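# Unpeg postcards, stack them on mat, box the clothespins

## Task

Remove every postcard from the line and lay them in one flat pile on the mat, and place all the clothespins inside the box.

## Robot and tools

Robot: two arms, left_arm and right_arm, each with a two-finger gripper and a wrist camera. Calibrated base origins in the scene frame are left_arm (-0.033, +0.272, 0) m and right_arm (+0.027, -0.361, 0) m, each turned very slightly about z. A camera stand sits behind them. Cameras: cam_high, cam_low, cam_left_wrist, cam_right_wrist, all 896x504.

Frames: the scene frame has its origin at table-top height midway between the nominal bases, +z up, +x out over the table, and left_arm on the +y side (arm names do not match image sides). Reported hand positions (metres) and quaternions (wxyz) are in this frame and may be off by a few centimetres, more when the arm is stretched. Commanded offsets, by contrast, are along each arm's own Hand target axes. On a gripper, +z runs along the fingers and the fingers close along y. end_effector_position is the spot between the pads, roughly 1 cm short of the tips.

The 14-number row (used by execute_actions and move): one flat list covering both arms, every value in [-1, 1]. Numbers 1-7 are left_arm: dx, dy, dz, rx, ry, rz, opening; numbers 8-14 are the same for right_arm. The six pose numbers are an offset, not a pose: they are measured from that arm's Hand target as it stood when the action or move began, in the Hand target's own axes. A value of 1.0 equals 0.6 m for dx/dy/dz or 180 degrees for rotation; rx, ry, rz form a single rotation vector. Sending all six as 0 re-requests the current Hand target. Opening is absolute, not an offset: +1 fully open (0.093 m), -1 closed. A 0 in the opening slot is a real command, so to keep a gripper unchanged resend its current opening.

execute_actions(actions, cameras): actions is a list of actions; each action is a table of up to 15 rows, one row per 1/30 s step; a short table repeats its final row to fill 15 steps. Every row counts from the start-of-action Hand target, not from the row before, but each new action starts from the updated target, so repeating an offset moves further. An empty list returns state plus images and the scene number.

move(target, speed, blend, opening_speed, grip_force, blocking, cameras): drives each gripper in a straight line toward its target. target is one 14-number row or a list of up to 15 rows; all rows are offsets from the same starting Hand targets, not chained. speed is the path top speed in m/s, 0.002 to 2.9, default 0.25 (rotation up to twice that in rad/s); one value or one per target. blend (m) rounds corners in a list; 0 stops at each. opening_speed is the rate of finger change per second on the -1..+1 scale, at least 0.2. grip_force is pad force in N, 10 to 50, one value or one per arm; it persists, and lower forces close slowly. blocking=false returns after about 0.5 s while motion continues. A move lasts at most 10 s of path; it does not avoid obstacles or the other arm. The result adds a move: line saying how it ended (done, off_target, moving, held, fault) and which limits applied (paced = clipped, held = steps withheld). An arm not named is done, within 10 mm and 2 degrees. Neither done nor off_target tells you about contact.

wait(seconds 0 to 10), stop() to brake a running move, zoom_image(camera, region [x0,y0,x1,y1] pixels, at most 504x504) on the latest image, read_manual for licences, finished_scene(scene 1 or 2) to end the scene permanently; the goal must hold without the robot.

Results: Hand target is the last commanded pose after clipping; the gripper often stops short of it, and the next command (even zeros) requests it again, so send the remaining gap as a new offset if needed. grip_measured uses the opening scale; pads meet near -0.94 and each millimetre of object width adds about 0.0208. A reading can be up to about 0.02 high. To grip firmly command about 0.24 below the width reading; keep sending that value to hold, and send well above it to release. Joint positions end with finger opening in metres. Joint torques are total drive output and noisy. Joint velocities may be summarised as within noise. Motor temperatures appear; MOTOR HOT at 75 °C, a fault fold at 90 °C disables that arm, and at 100 °C it collapses. Holding loads, stretching out or pushing against something heats motors.

Cautions: orientation commands are clipped to 40 degrees from the present one per step; weight and friction leave grippers low or tilted, so check and correct after moves. Tiny moves may not happen or may go sideways. Do not route a path near an arm's own base. Faster contact hits harder, and targets beyond a contact press harder; to stop a push, command back past the gripper. Avoid any contact between the two arms, including one gripper closing on the other's fingers, and strain on camera cables. Do not drop items, release moving ones, slam, or let anything fall off the table. Loose objects may occasionally be nudged. Thinking time passes as robot time.

Each tool is called after "Request:" as name(argument=value, ...) on one line, values as JSON.

## Session

Request:
execute_actions(actions=[])

Request:
zoom_image(camera="cam_high", region=[360, 40, 600, 380])

Request:
zoom_image(camera="cam_low", region=[300, 0, 740, 300])

Scene clock: 0.00 s.
left_arm: end_effector_position=(+0.3406, +0.2944, +0.0595) grip_measured=+1.000 end_effector_quat_wxyz=(+0.520, -0.021, +0.854, +0.023) | right_arm: end_effector_position=(+0.4054, -0.4167, +0.0851) grip_measured=+1.000 end_effector_quat_wxyz=(+0.573, +0.129, +0.804, -0.094)
Joint positions: left_arm=[0.022 1.55 0.35 0.724 -0.014 0.014 0.093] | right_arm=[-0.057 1.577 0.335 0.896 0.282 0.096 0.093]
Joint velocities: within noise
Joint torques (N m): no reading
Motor temperatures (°C): left_arm=[31 35 46 36 28 29 30] | right_arm=[31 37 33 31 31 29 30]
Heat: left arm: 46 °C; right arm: 37 °C.
Hand target: left_arm +0.3432, +0.2945, +0.0641; +0.525, -0.020, +0.850, +0.024 | right_arm +0.4077, -0.4167, +0.0901; +0.579, +0.129, +0.800, -0.093
Tool commands: left_gripper/opening=+1.0 right_gripper/opening=+1.0

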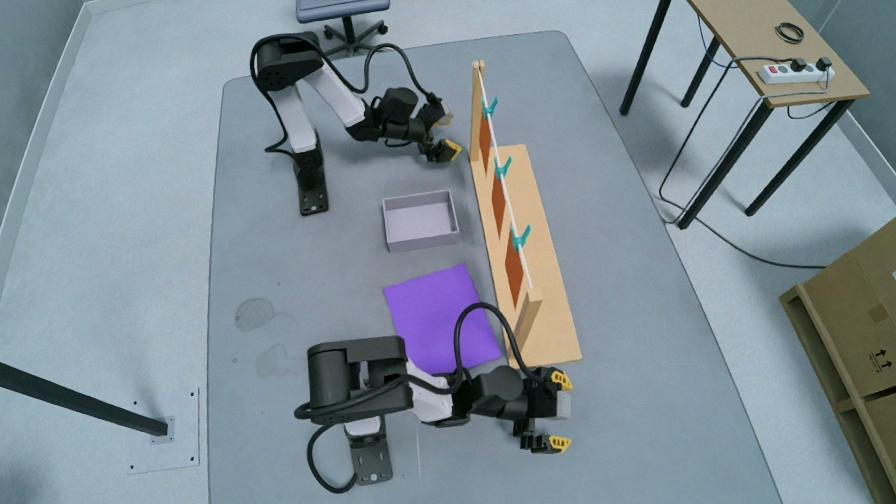

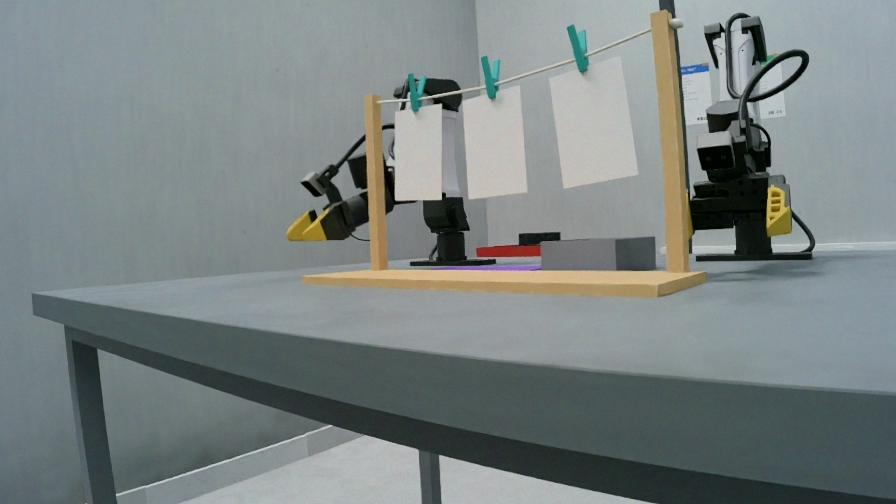

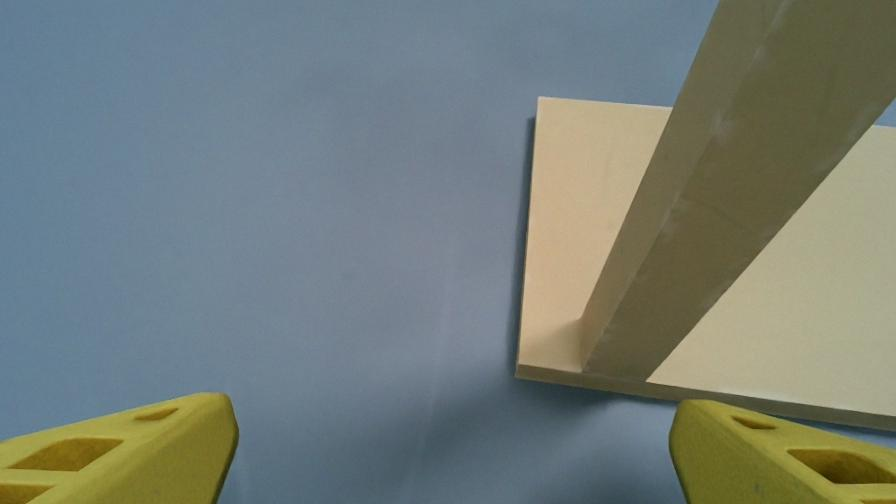

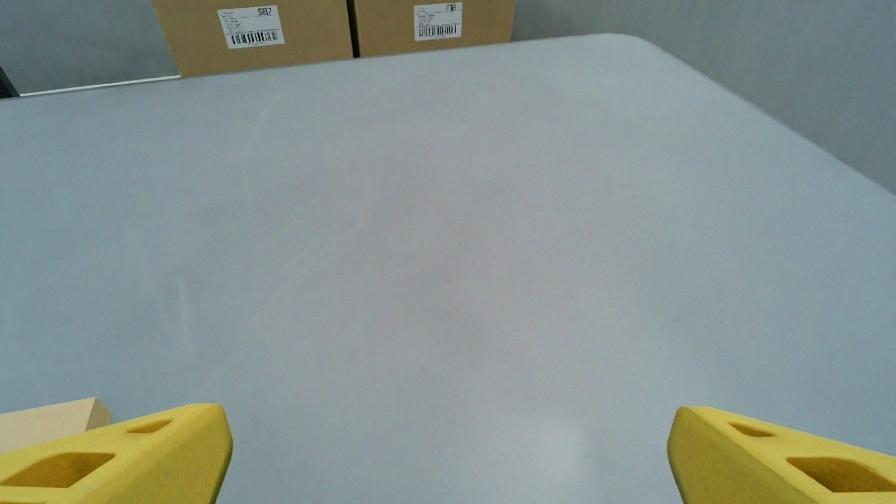

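Scaled by 1.482.

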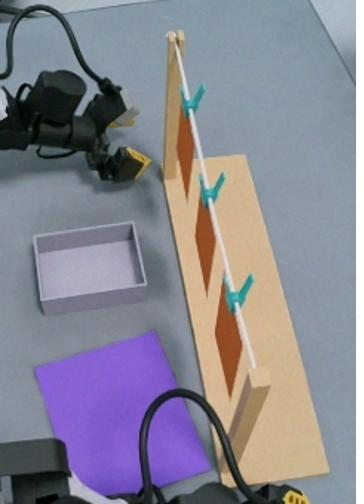

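Scaled by 1.145.

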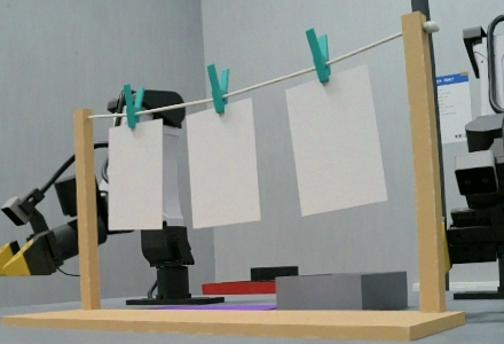

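Request:
move(target=[[-0.134,0.017,-0.29,0,-0.07,0,0.5, 0,0,0,0,0,0,1],[-0.1513,-0.4618,-0.4857,0,-0.147,-0.02,0.5, 0,0,0,0,0,0,1]], speed=0.25, blend=[0.03,0], cameras=["cam_left_wrist"])

Scene clock: 43.43 s.
left_arm: end_effector_position=(+0.1408, +0.0039, +0.2622) grip_measured=+0.502 end_effector_quat_wxyz=(+0.702, +0.007, +0.712, +0.004) | right_arm: end_effector_position=(+0.4054, -0.4167, +0.0851) grip_measured=+1.000 end_effector_quat_wxyz=(+0.573, +0.129, +0.804, -0.094)
Joint positions: left_arm=[-1.581 1.344 0.825 -0.002 -1.541 -0.505 0.069] | right_arm=[-0.057 1.577 0.335 0.896 0.282 0.096 0.093]
Joint torques (N m): left_arm=[0.28 -3.45 10.18 1.58 -0.35 -0.29] | right_arm=[-0.31 -4.86 4.77 2.76 -0.03 0.02]
Motor temperatures (°C): left_arm=[31 37 49 43 28 29 30] | right_arm=[31 39 35 40 31 29 30]
Heat: left arm: 49 °C; right arm: 40 °C.
Hand target: left_arm +0.1402, +0.0009, +0.2707; +0.706, -0.041, +0.707, +0.011 | right_arm +0.4077, -0.4167, +0.0901; +0.579, +0.129, +0.800, -0.093
Off the commanded pose: left_arm 0.009 m, 6 deg | right_arm 0.005 m, 1 deg.
joint sent to its limit (left arm) — joint 5 (wrist yaw), lower limit. The joint targets are off in orientation, not in position.
move: off_target (left_arm)
Images, in order (width x height): cam_left_wrist 896x504.

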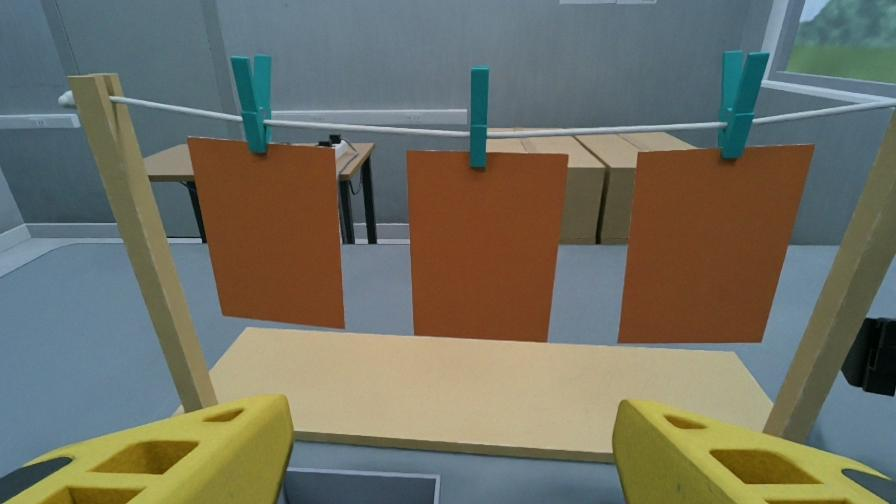

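Request:
move(target=[[0.2787,-0.0558,0.2132,0.3572,0.0067,0.0126,0.6,-0.0227,-0.3325,-0.4108,-0.1834,0.3687,-0.2538,-0.5],[0.2818,-0.1383,0.3157,0.3572,0.0067,0.0126,0.6,-0.0227,-0.3325,-0.4108,-0.1834,0.3687,-0.2538,-0.5]], speed=[0.25,0.12], cameras=["cam_left_wrist","cam_high","cam_low"])

Scene clock: 95.30 s.
left_arm: end_effector_position=(+0.3323, -0.0734, +0.1046) grip_measured=+0.598 end_effector_quat_wxyz=(+0.611, +0.351, +0.616, -0.352) | right_arm: end_effector_position=(+0.1279, -0.5302, +0.1744) grip_measured=-0.499 end_effector_quat_wxyz=(+0.004, -0.295, +0.955, +0.005)
Joint positions: left_arm=[-0.652 2.149 0.772 1.371 0.42 -0.003 0.074] | right_arm=[-1.076 1.306 1.259 -1.531 -0.01 -1.642 0.021]
Joint torques (N m): left_arm=[0.79 -7.45 6.78 2.39 0.31 -0.05] | right_arm=[-0.92 -2.45 7.1 0.26 -0.06 -0.12]
Heat: left arm: 53 °C; right arm: 42 °C.
Hand target: left_arm +0.3355, -0.0750, +0.1049; +0.613, +0.354, +0.612, -0.354 | right_arm +0.1267, -0.5338, +0.1799; +0.000, -0.297, +0.955, +0.000
Off the commanded pose: left_arm 0.004 m, 1 deg | right_arm 0.007 m, 1 deg.
move: done
Images, in order (width x height): cam_high 896x504, cam_low 896x504, cam_left_wrist 896x504.

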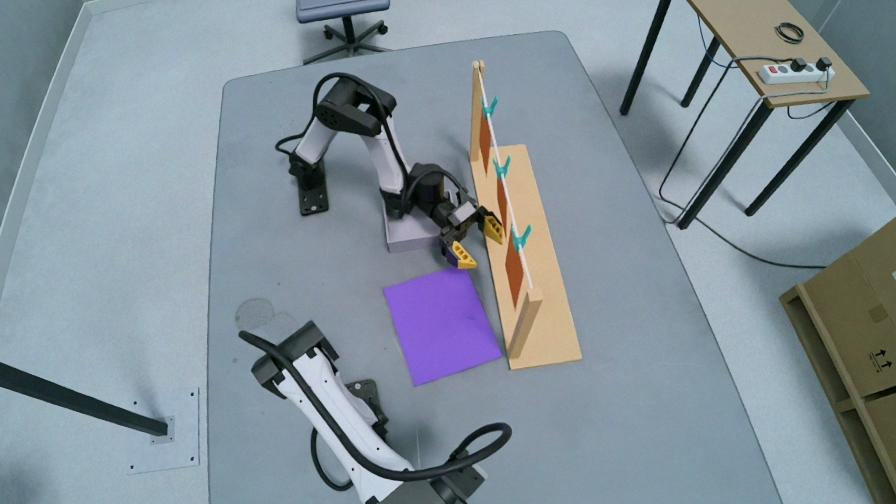

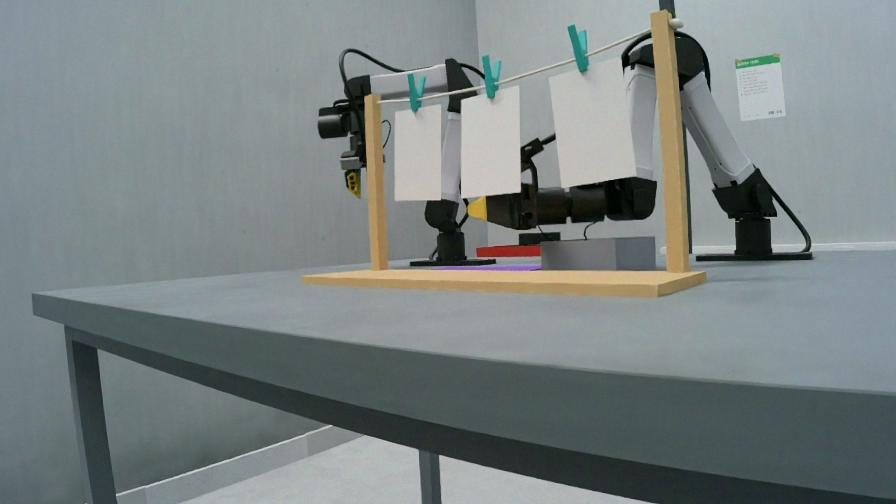

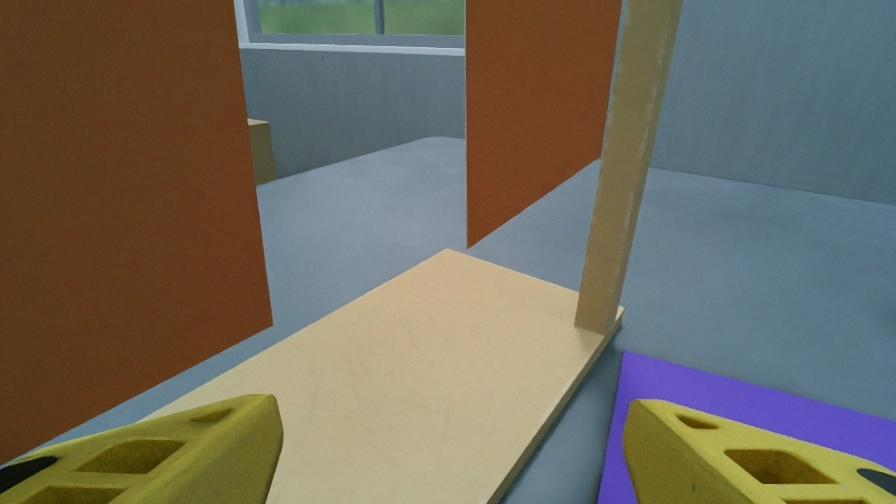

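Request:
move(target=[[0,-0.0067,0.064,0,0,0,0.5,0,0,0,0,0,0,-0.5],[-0.04,-0.0067,0.064,0,0,0,0.5,0,0,0,0,0,0,-0.5]], speed=[0.12,0.08], blend=[0.01,0], cameras=["cam_left_wrist","cam_low"])

Request:
zoom_image(camera="cam_low", region=[360, 60, 660, 260])

Scene clock: 132.30 s.
left_arm: end_effector_position=(+0.3472, -0.1076, +0.1064) grip_measured=+0.502 end_effector_quat_wxyz=(+0.595, +0.356, +0.628, -0.354) | right_arm: end_effector_position=(+0.1279, -0.5302, +0.1744) grip_measured=-0.499 end_effector_quat_wxyz=(+0.004, -0.295, +0.955, +0.005)
Joint positions: left_arm=[-0.698 2.175 0.924 1.205 0.386 -0.003 0.069] | right_arm=[-1.076 1.306 1.259 -1.531 -0.01 -1.642 0.021]
Joint torques (N m): left_arm=[0.16 -11.88 7.38 2.3 0.07 -0.02] | right_arm=[-0.92 -2.45 7.1 0.26 -0.06 -0.11]
Motor temperatures (°C): left_arm=[31 42 53 46 29 29 30] | right_arm=[31 37 37 36 31 29 30]
Heat: left arm: 53 °C; right arm: 37 °C.
Hand target: left_arm +0.3511, -0.1103, +0.1288; +0.613, +0.354, +0.612, -0.354 | right_arm +0.1267, -0.5338, +0.1799; +0.000, -0.297, +0.955, +0.000
Off the commanded pose: left_arm 0.023 m, 3 deg | right_arm 0.007 m, 1 deg.
move: off_target (left_arm)
Images, in order (width x height): cam_low 896x504, cam_left_wrist 896x504.

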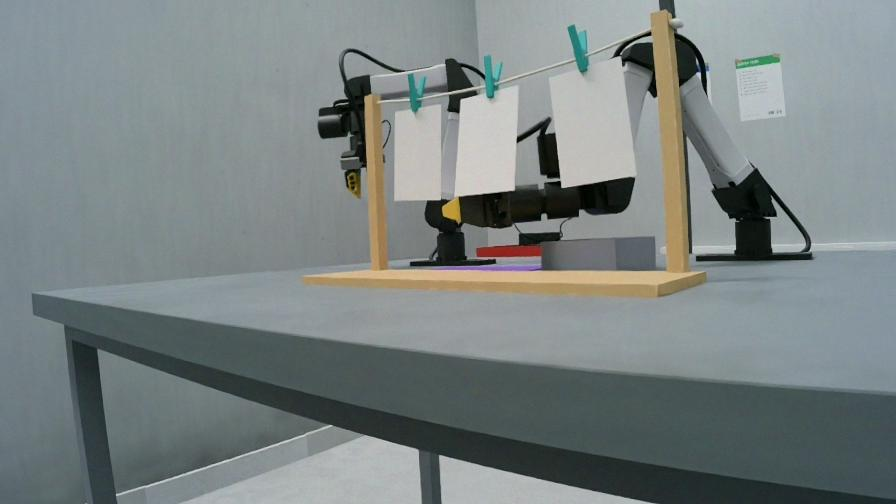

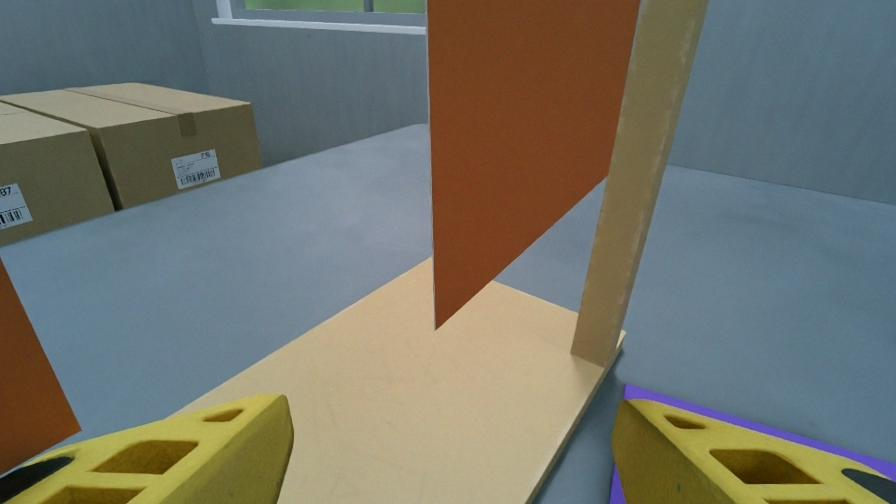

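Scaled by 1.680.

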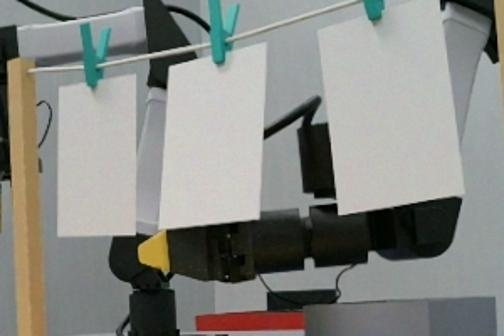

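Request:
move(target=[-0.05,0,0.018,0,0,0,0.5,0,0,0,0,0,0,-0.5], speed=0.08, cameras=["cam_left_wrist","cam_low"])

Request:
zoom_image(camera="cam_low", region=[360, 60, 660, 260])

Scene clock: 141.60 s.
left_arm: end_effector_position=(+0.3551, -0.1157, +0.1357) grip_measured=+0.502 end_effector_quat_wxyz=(+0.594, +0.355, +0.630, -0.352) | right_arm: end_effector_position=(+0.1279, -0.5302, +0.1744) grip_measured=-0.499 end_effector_quat_wxyz=(+0.004, -0.295, +0.955, +0.005)
Joint positions: left_arm=[-0.703 2.102 0.984 1.069 0.377 -0.003 0.069] | right_arm=[-1.076 1.306 1.259 -1.531 -0.01 -1.642 0.021]
Joint torques (N m): left_arm=[0.1 -11.51 8.28 2.39 0.07 0] | right_arm=[-0.92 -2.47 7.1 0.26 -0.06 -0.11]
Heat: left arm: 53 °C; right arm: 37 °C.
Hand target: left_arm +0.3565, -0.1195, +0.1588; +0.612, +0.354, +0.612, -0.354 | right_arm +0.1267, -0.5338, +0.1799; +0.000, -0.297, +0.955, +0.000
Off the commanded pose: left_arm 0.024 m, 3 deg | right_arm 0.007 m, 1 deg.
move: off_target (left_arm)
Images, in order (width x height): cam_low 896x504, cam_left_wrist 896x504.

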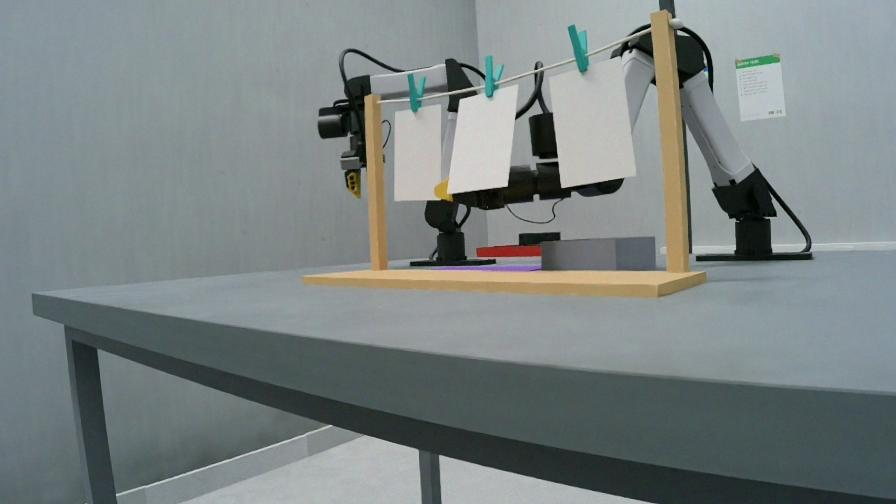

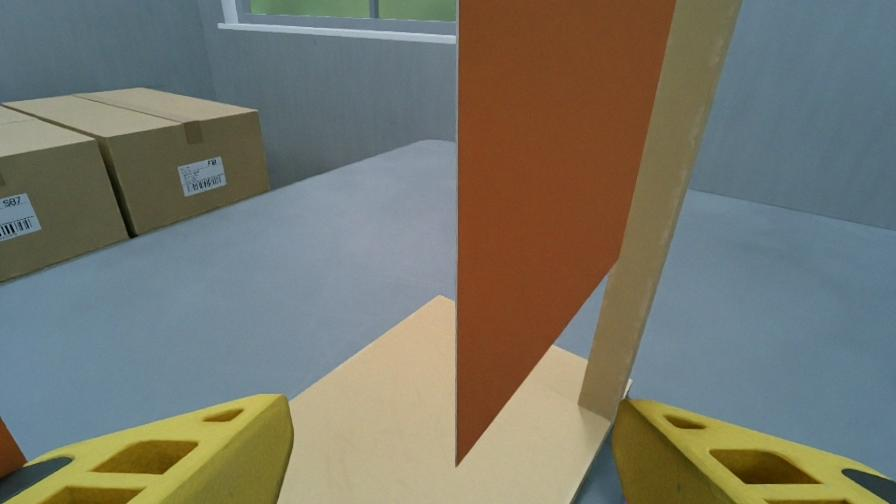

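Scaled by 1.680.

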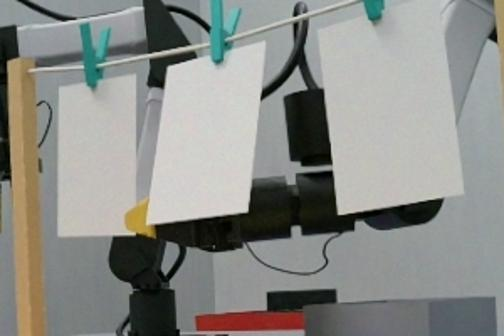

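Request:
move(target=[[-0.0367,0,0.0097,0,0,0,0.5,0,0,0,0,0,0,-0.5],[-0.0483,-0.0575,-0.0237,0.0685,-0.008,-0.1065,0.5,0,0,0,0,0,0,-0.5]], speed=[0.08,0.08], cameras=["cam_left_wrist","cam_low"])

Request:
zoom_image(camera="cam_low", region=[360, 60, 660, 260])

Scene clock: 165.20 s.
left_arm: end_effector_position=(+0.3211, -0.1289, +0.1709) grip_measured=+0.502 end_effector_quat_wxyz=(+0.500, +0.309, +0.626, -0.513) | right_arm: end_effector_position=(+0.1279, -0.5302, +0.1744) grip_measured=-0.499 end_effector_quat_wxyz=(+0.004, -0.295, +0.955, +0.005)
Joint positions: left_arm=[-0.704 2.044 0.985 1.091 0.583 -0.357 0.069] | right_arm=[-1.076 1.306 1.259 -1.531 -0.01 -1.642 0.021]
Joint torques (N m): left_arm=[0.87 -11.63 5.89 2.42 0.19 -0.12] | right_arm=[-0.92 -2.45 7.1 0.26 -0.06 -0.11]
Motor temperatures (°C): left_arm=[31 47 53 52 29 29 30] | right_arm=[31 37 37 35 31 29 30]
Heat: left arm: 53 °C; right arm: 37 °C.
Hand target: left_arm +0.3194, -0.1245, +0.1877; +0.511, +0.307, +0.613, -0.518 | right_arm +0.1267, -0.5338, +0.1799; +0.000, -0.297, +0.955, +0.000
Off the commanded pose: left_arm 0.017 m, 2 deg | right_arm 0.007 m, 1 deg.
move: off_target (left_arm)
Images, in order (width x height): cam_low 896x504, cam_left_wrist 896x504.

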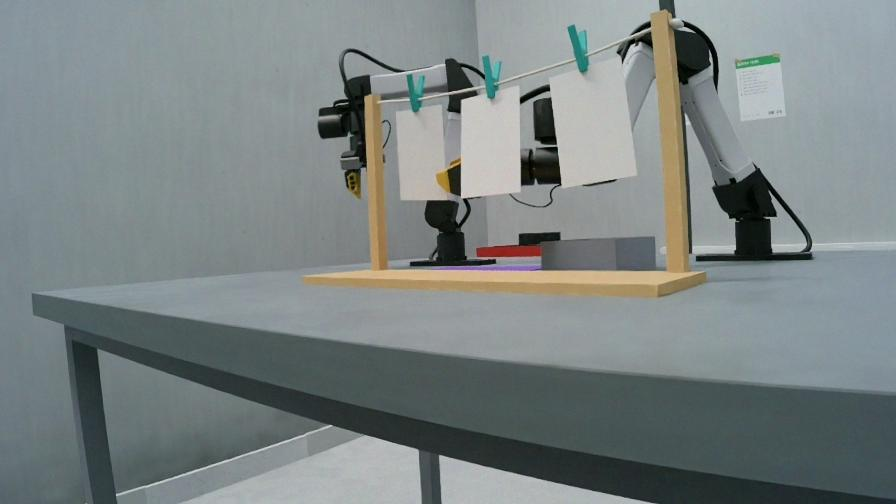

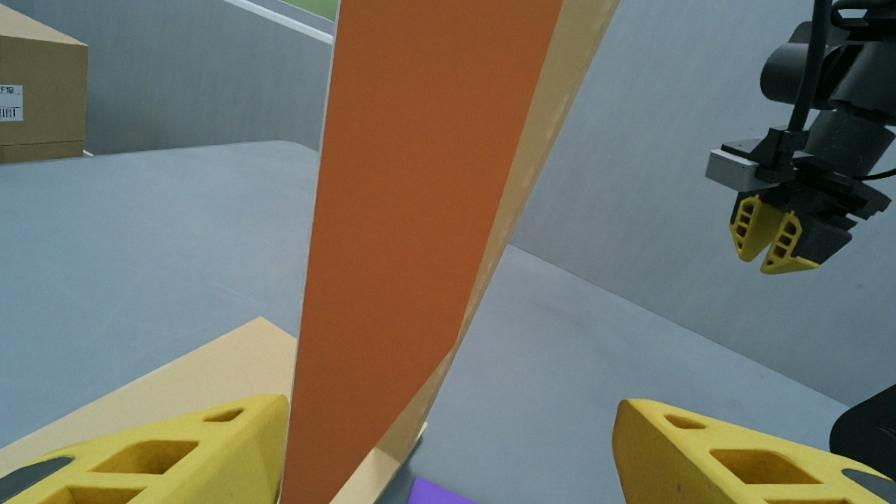

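Scaled by 1.680.

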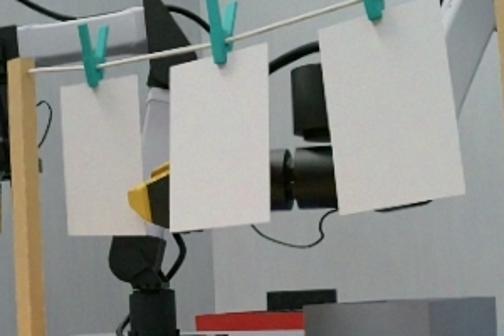

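Request:
move(target=[0.0083,-0.067,-0.033,0.0685,-0.008,-0.1065,0.5,0,0,0,0,0,0,-0.5], speed=0.08, cameras=["cam_left_wrist","cam_low"])

Request:
zoom_image(camera="cam_low", region=[360, 60, 660, 260])

Scene clock: 180.20 s.
left_arm: end_effector_position=(+0.2768, -0.1198, +0.1951) grip_measured=+0.502 end_effector_quat_wxyz=(-0.390, -0.247, -0.594, +0.659) | right_arm: end_effector_position=(+0.1279, -0.5302, +0.1744) grip_measured=-0.499 end_effector_quat_wxyz=(+0.004, -0.295, +0.955, +0.005)
Joint positions: left_arm=[-0.703 2.044 0.889 1.392 0.745 -0.804 0.069] | right_arm=[-1.076 1.306 1.259 -1.531 -0.01 -1.642 0.021]
Joint torques (N m): left_arm=[0.51 -8.16 5.33 2.33 0.11 -0.16] | right_arm=[-0.92 -2.45 7.1 0.26 -0.06 -0.12]
Heat: left arm: 54 °C; right arm: 38 °C.
Hand target: left_arm +0.2755, -0.1175, +0.1947; -0.390, -0.247, -0.590, +0.662 | right_arm +0.1267, -0.5338, +0.1799; +0.000, -0.297, +0.955, +0.000
Off the commanded pose: left_arm 0.003 m, 1 deg | right_arm 0.007 m, 1 deg.
move: done
Images, in order (width x height): cam_low 896x504, cam_left_wrist 896x504.

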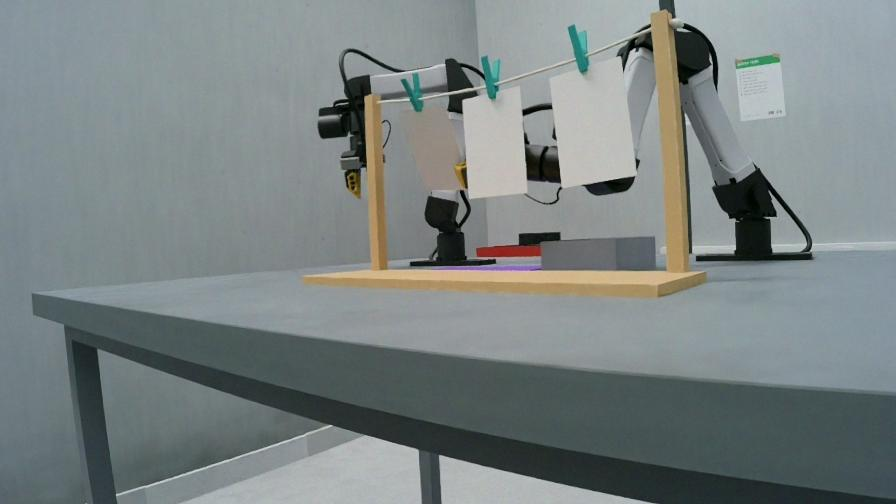

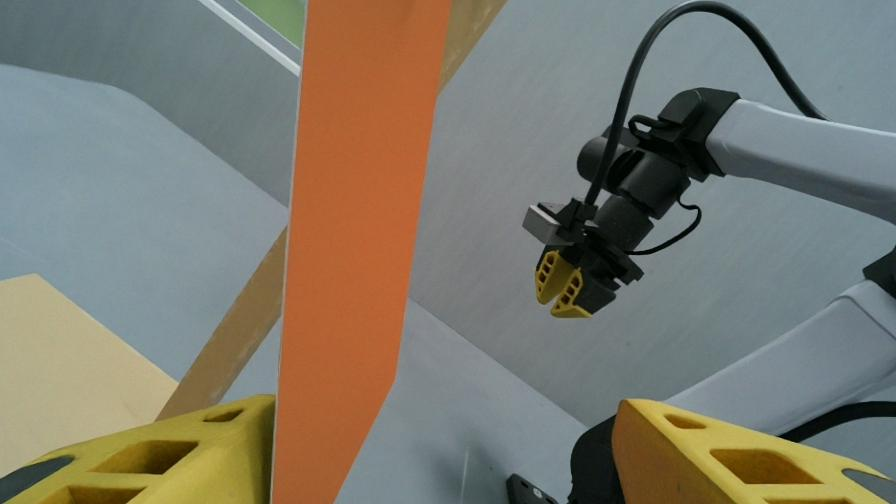

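Scaled by 1.680.

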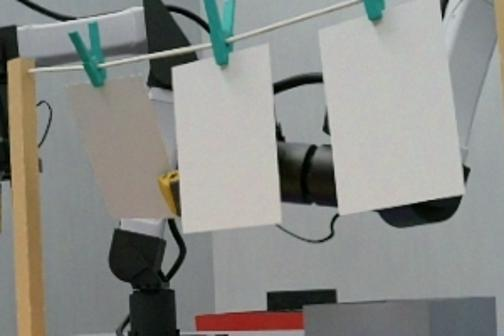

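Request:
move(target=[0,0,0,0,0,0,-1,0,0,0,0,0,0,-0.5], opening_speed=0.5, grip_force=[20,50], cameras=["cam_left_wrist","cam_low"])

Request:
zoom_image(camera="cam_low", region=[360, 60, 660, 260])

Scene clock: 198.40 s.
left_arm: end_effector_position=(+0.2768, -0.1198, +0.1951) grip_measured=-0.975 end_effector_quat_wxyz=(-0.390, -0.247, -0.594, +0.659) | right_arm: end_effector_position=(+0.1279, -0.5302, +0.1744) grip_measured=-0.499 end_effector_quat_wxyz=(+0.004, -0.295, +0.955, +0.005)
Joint positions: left_arm=[-0.703 2.044 0.889 1.392 0.745 -0.805 0] | right_arm=[-1.076 1.306 1.259 -1.531 -0.01 -1.642 0.021]
Joint torques (N m): left_arm=[0.59 -7.92 5.31 2.34 0.14 -0.18] | right_arm=[-0.91 -2.45 7.1 0.26 -0.06 -0.12]
Heat: left arm: 52 °C; right arm: 38 °C.
Hand target: left_arm +0.2755, -0.1175, +0.1947; -0.390, -0.247, -0.590, +0.662 | right_arm +0.1267, -0.5338, +0.1799; +0.000, -0.297, +0.955, +0.000
Off the commanded pose: left_arm 0.003 m, 1 deg | right_arm 0.007 m, 1 deg.
grip_force (N): 20, 50
move: done
Images, in order (width x height): cam_low 896x504, cam_left_wrist 896x504.

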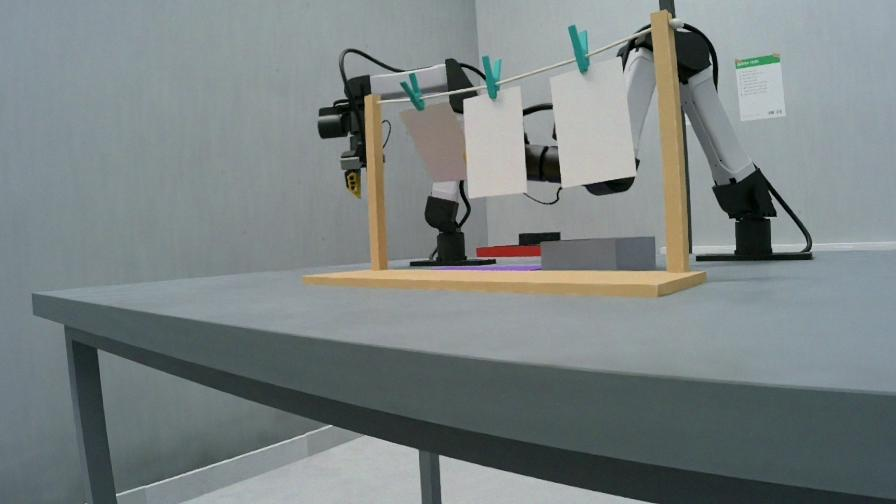

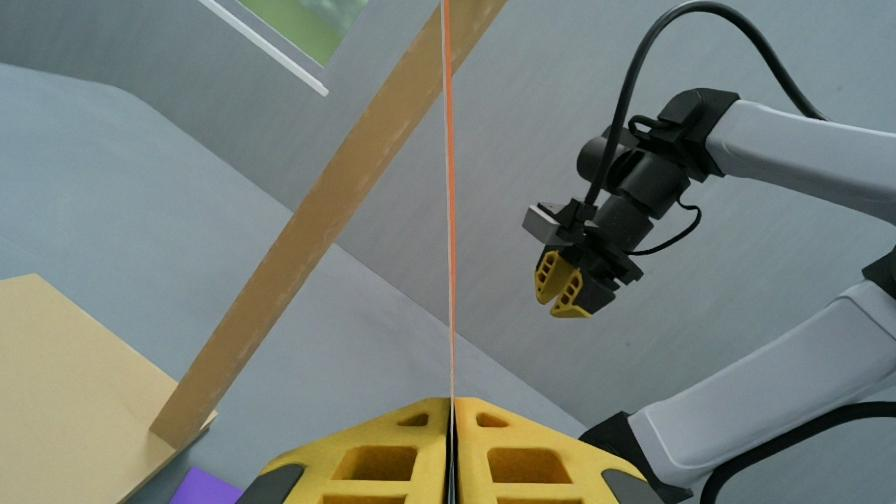

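Scaled by 1.680.

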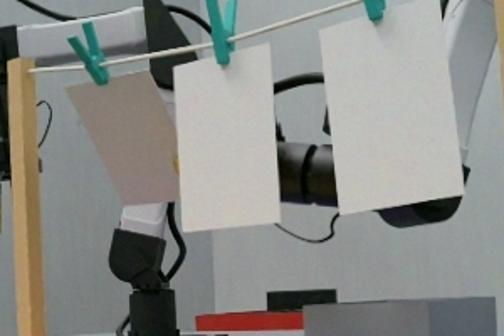

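Request:
move(target=[0.075,0,0,0,0,0,-1,0,0,0,0,0,0,-0.5], speed=0.04, grip_force=[45,50], cameras=["cam_low"])

Request:
zoom_image(camera="cam_low", region=[360, 60, 660, 260])

Scene clock: 206.97 s.
left_arm: end_effector_position=(+0.2523, -0.1297, +0.1444) grip_measured=-0.979 end_effector_quat_wxyz=(+0.353, +0.236, +0.626, -0.654) | right_arm: end_effector_position=(+0.1279, -0.5302, +0.1744) grip_measured=-0.499 end_effector_quat_wxyz=(+0.004, -0.295, +0.955, +0.005)
Joint positions: left_arm=[-0.762 2.126 0.814 1.45 0.7 -0.805 0] | right_arm=[-1.076 1.306 1.259 -1.531 -0.01 -1.642 0.021]
Joint torques (N m): left_arm=[-0.13 -7.88 4.93 3.21 -0.02 0.17] | right_arm=[-0.91 -2.45 7.1 0.26 -0.06 -0.11]
Heat: left arm: 52 °C; right arm: 38 °C.
Hand target: left_arm +0.2496, -0.1276, +0.1594; +0.390, +0.247, +0.590, -0.662 | right_arm +0.1267, -0.5338, +0.1799; +0.000, -0.297, +0.955, +0.000
Off the commanded pose: left_arm 0.015 m, 6 deg | right_arm 0.007 m, 1 deg.
grip_force (N): 45, 50
move: off_target (left_arm)
Images, in order (width x height): cam_low 896x504.

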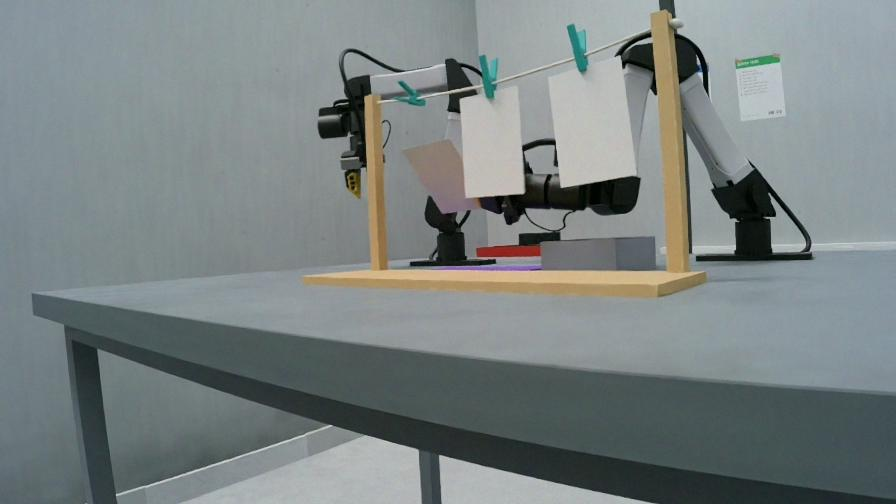

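Scaled by 1.680.

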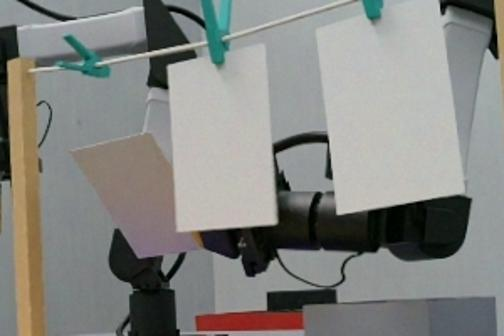

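Request:
move(target=[[0.0178,-0.0872,-0.0215,0,0,0,-1,0,0,0,0,0,0,-0.5],[0.1955,-0.1032,-0.0325,-0.1451,0.0627,-0.2902,-1,0,0,0,0,0,0,-0.5]], speed=[0.12,0.15], blend=[0.02,0], cameras=["cam_left_wrist","cam_high","cam_low"])

Scene clock: 243.83 s.
left_arm: end_effector_position=(+0.1265, -0.1291, +0.0835) grip_measured=-0.979 end_effector_quat_wxyz=(+0.041, -0.063, +0.812, -0.579) | right_arm: end_effector_position=(+0.1279, -0.5302, +0.1744) grip_measured=-0.499 end_effector_quat_wxyz=(+0.004, -0.295, +0.955, +0.005)
Joint positions: left_arm=[-1.093 1.756 0.539 0.863 0.34 -1.455 0] | right_arm=[-1.076 1.306 1.259 -1.531 -0.01 -1.642 0.021]
Joint torques (N m): left_arm=[-0.12 -7.97 7.92 2.29 0.08 -0.1] | right_arm=[-0.92 -2.45 7.09 0.26 -0.06 -0.11]
Motor temperatures (°C): left_arm=[31 47 48 66 29 29 31] | right_arm=[31 36 38 33 31 29 30]
Heat: left arm: 66 °C; right arm: 38 °C.
Hand target: left_arm +0.1297, -0.1351, +0.0999; +0.048, -0.065, +0.801, -0.593 | right_arm +0.1267, -0.5338, +0.1799; +0.000, -0.297, +0.955, +0.000
Off the commanded pose: left_arm 0.018 m, 2 deg | right_arm 0.007 m, 1 deg.
grip_force (N): 45, 50
move: off_target (left_arm)
Images, in order (width x height): cam_high 896x504, cam_low 896x504, cam_left_wrist 896x504.

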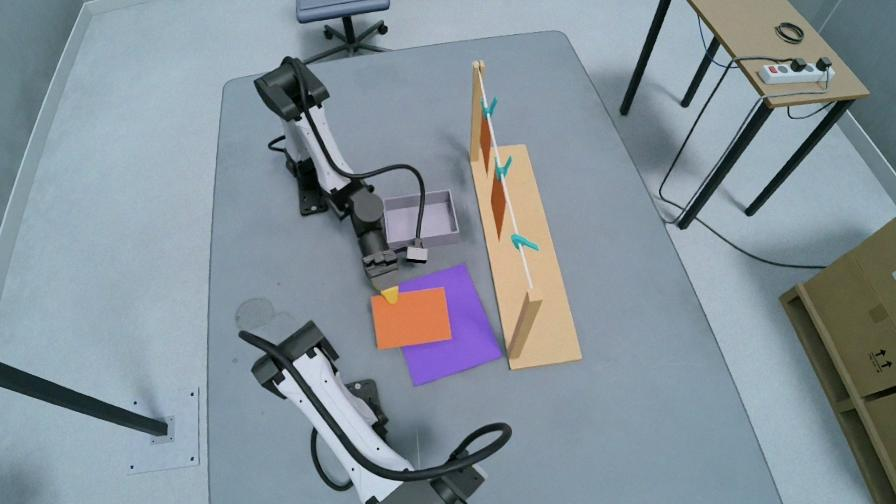

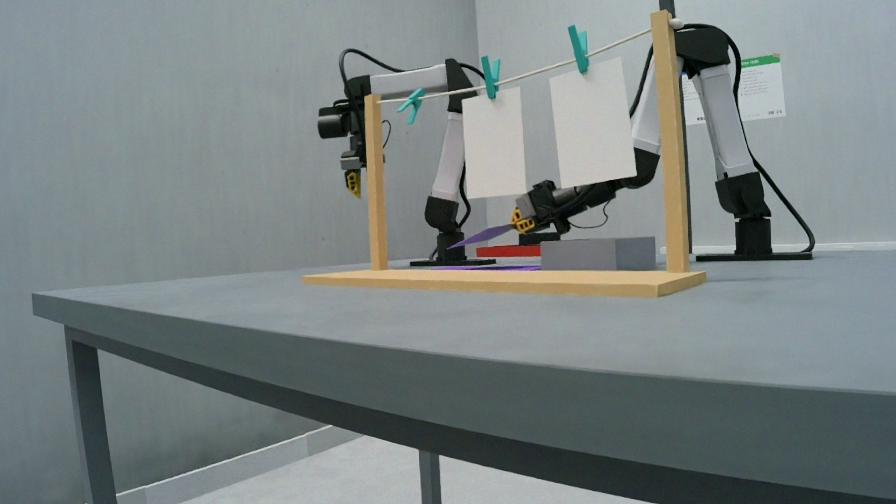

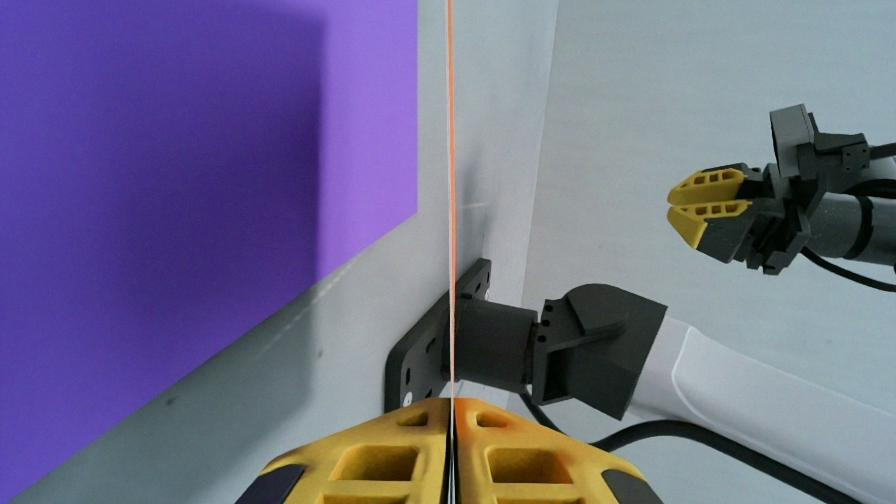

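Request:
move(target=[-0.0867,0.0662,0.0545,-0.044,-0.0532,-0.0162,-1,0,0,0,0,0,0,-0.5], speed=0.1, cameras=["cam_high","cam_low"])

Request:
zoom_image(camera="cam_low", region=[380, 160, 680, 290])

Scene clock: 275.77 s.
left_arm: end_effector_position=(+0.1764, -0.1429, +0.0503) grip_measured=-0.979 end_effector_quat_wxyz=(+0.090, -0.127, +0.834, -0.529) | right_arm: end_effector_position=(+0.1279, -0.5302, +0.1744) grip_measured=-0.499 end_effector_quat_wxyz=(+0.004, -0.295, +0.955, +0.005)
Joint positions: left_arm=[-1.063 1.906 0.69 0.768 0.199 -1.459 0] | right_arm=[-1.076 1.306 1.259 -1.531 -0.01 -1.642 0.021]
Joint torques (N m): left_arm=[0.81 -6.53 8.05 2.29 0.1 -0.09] | right_arm=[-0.92 -2.45 7.09 0.26 -0.06 -0.12]
Motor temperatures (°C): left_arm=[31 46 49 60 29 29 31] | right_arm=[31 36 38 33 31 29 30]
Heat: left arm: 60 °C; right arm: 38 °C.
Hand target: left_arm +0.1841, -0.1462, +0.0525; +0.095, -0.138, +0.831, -0.530 | right_arm +0.1267, -0.5338, +0.1799; +0.000, -0.297, +0.955, +0.000
Off the commanded pose: left_arm 0.009 m, 1 deg | right_arm 0.007 m, 1 deg.
grip_force (N): 45, 50
move: done
Images, in order (width x height): cam_high 896x504, cam_low 896x504.

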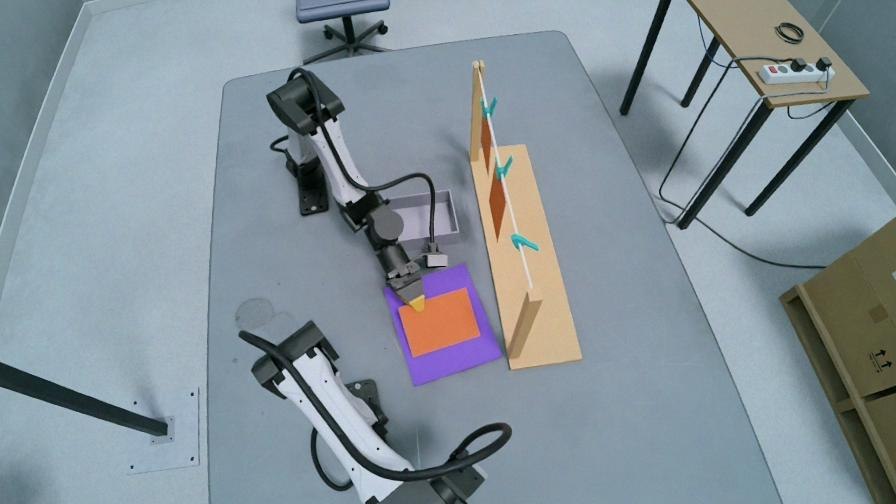

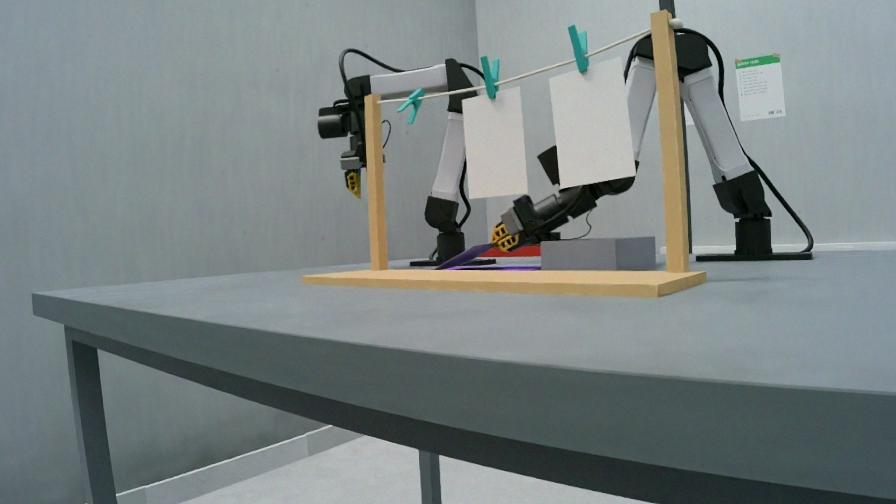

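Scaled by 1.680.

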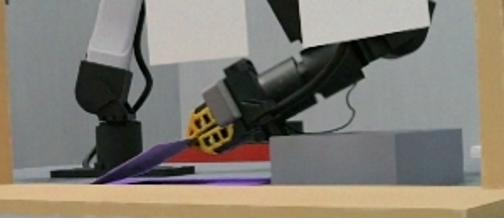

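Request:
move(target=[[0,0.0333,0.0154,0,0,0,-1,0,0,0,0,0,0,-0.5],[0,0.0333,0.0154,0,0,0,-0.75,0,0,0,0,0,0,-0.5]], speed=0.06, opening_speed=0.6, cameras=["cam_high","cam_low"])

Request:
zoom_image(camera="cam_low", region=[380, 160, 680, 290])

Scene clock: 299.93 s.
left_arm: end_effector_position=(+0.1784, -0.1461, +0.0324) grip_measured=-0.752 end_effector_quat_wxyz=(+0.092, -0.127, +0.832, -0.533) | right_arm: end_effector_position=(+0.1279, -0.5302, +0.1744) grip_measured=-0.499 end_effector_quat_wxyz=(+0.004, -0.295, +0.955, +0.005)
Joint positions: left_arm=[-1.063 1.994 0.69 0.866 0.198 -1.46 0.009] | right_arm=[-1.076 1.306 1.259 -1.531 -0.01 -1.642 0.021]
Joint torques (N m): left_arm=[0.72 -6.82 6.56 2.24 0 -0.1] | right_arm=[-0.91 -2.45 7.12 0.26 -0.06 -0.12]
Motor temperatures (°C): left_arm=[31 44 50 56 29 29 31] | right_arm=[31 36 39 33 31 29 30]
Heat: left arm: 56 °C; right arm: 39 °C.
Hand target: left_arm +0.1844, -0.1461, +0.0305; +0.095, -0.138, +0.831, -0.530 | right_arm +0.1267, -0.5338, +0.1799; +0.000, -0.297, +0.955, +0.000
Off the commanded pose: left_arm 0.006 m, 1 deg | right_arm 0.007 m, 1 deg.
grip_force (N): 45, 50
move: done; target 2's new opening was sent with left_arm's hand 0.011 m and 2 deg from that target
Images, in order (width x height): cam_high 896x504, cam_low 896x504.

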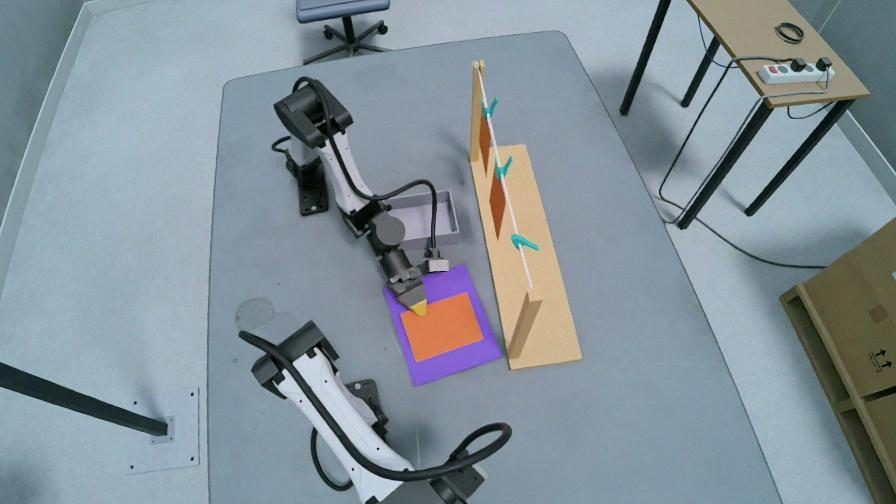

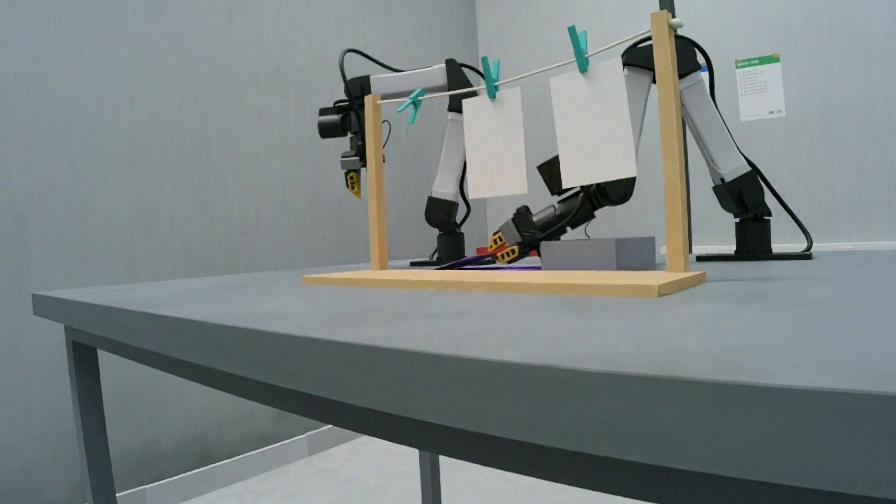

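Scaled by 1.680.

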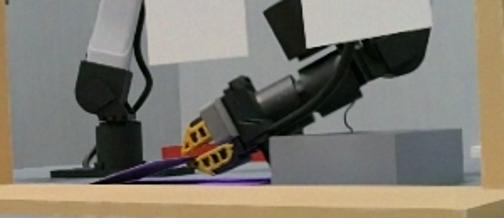

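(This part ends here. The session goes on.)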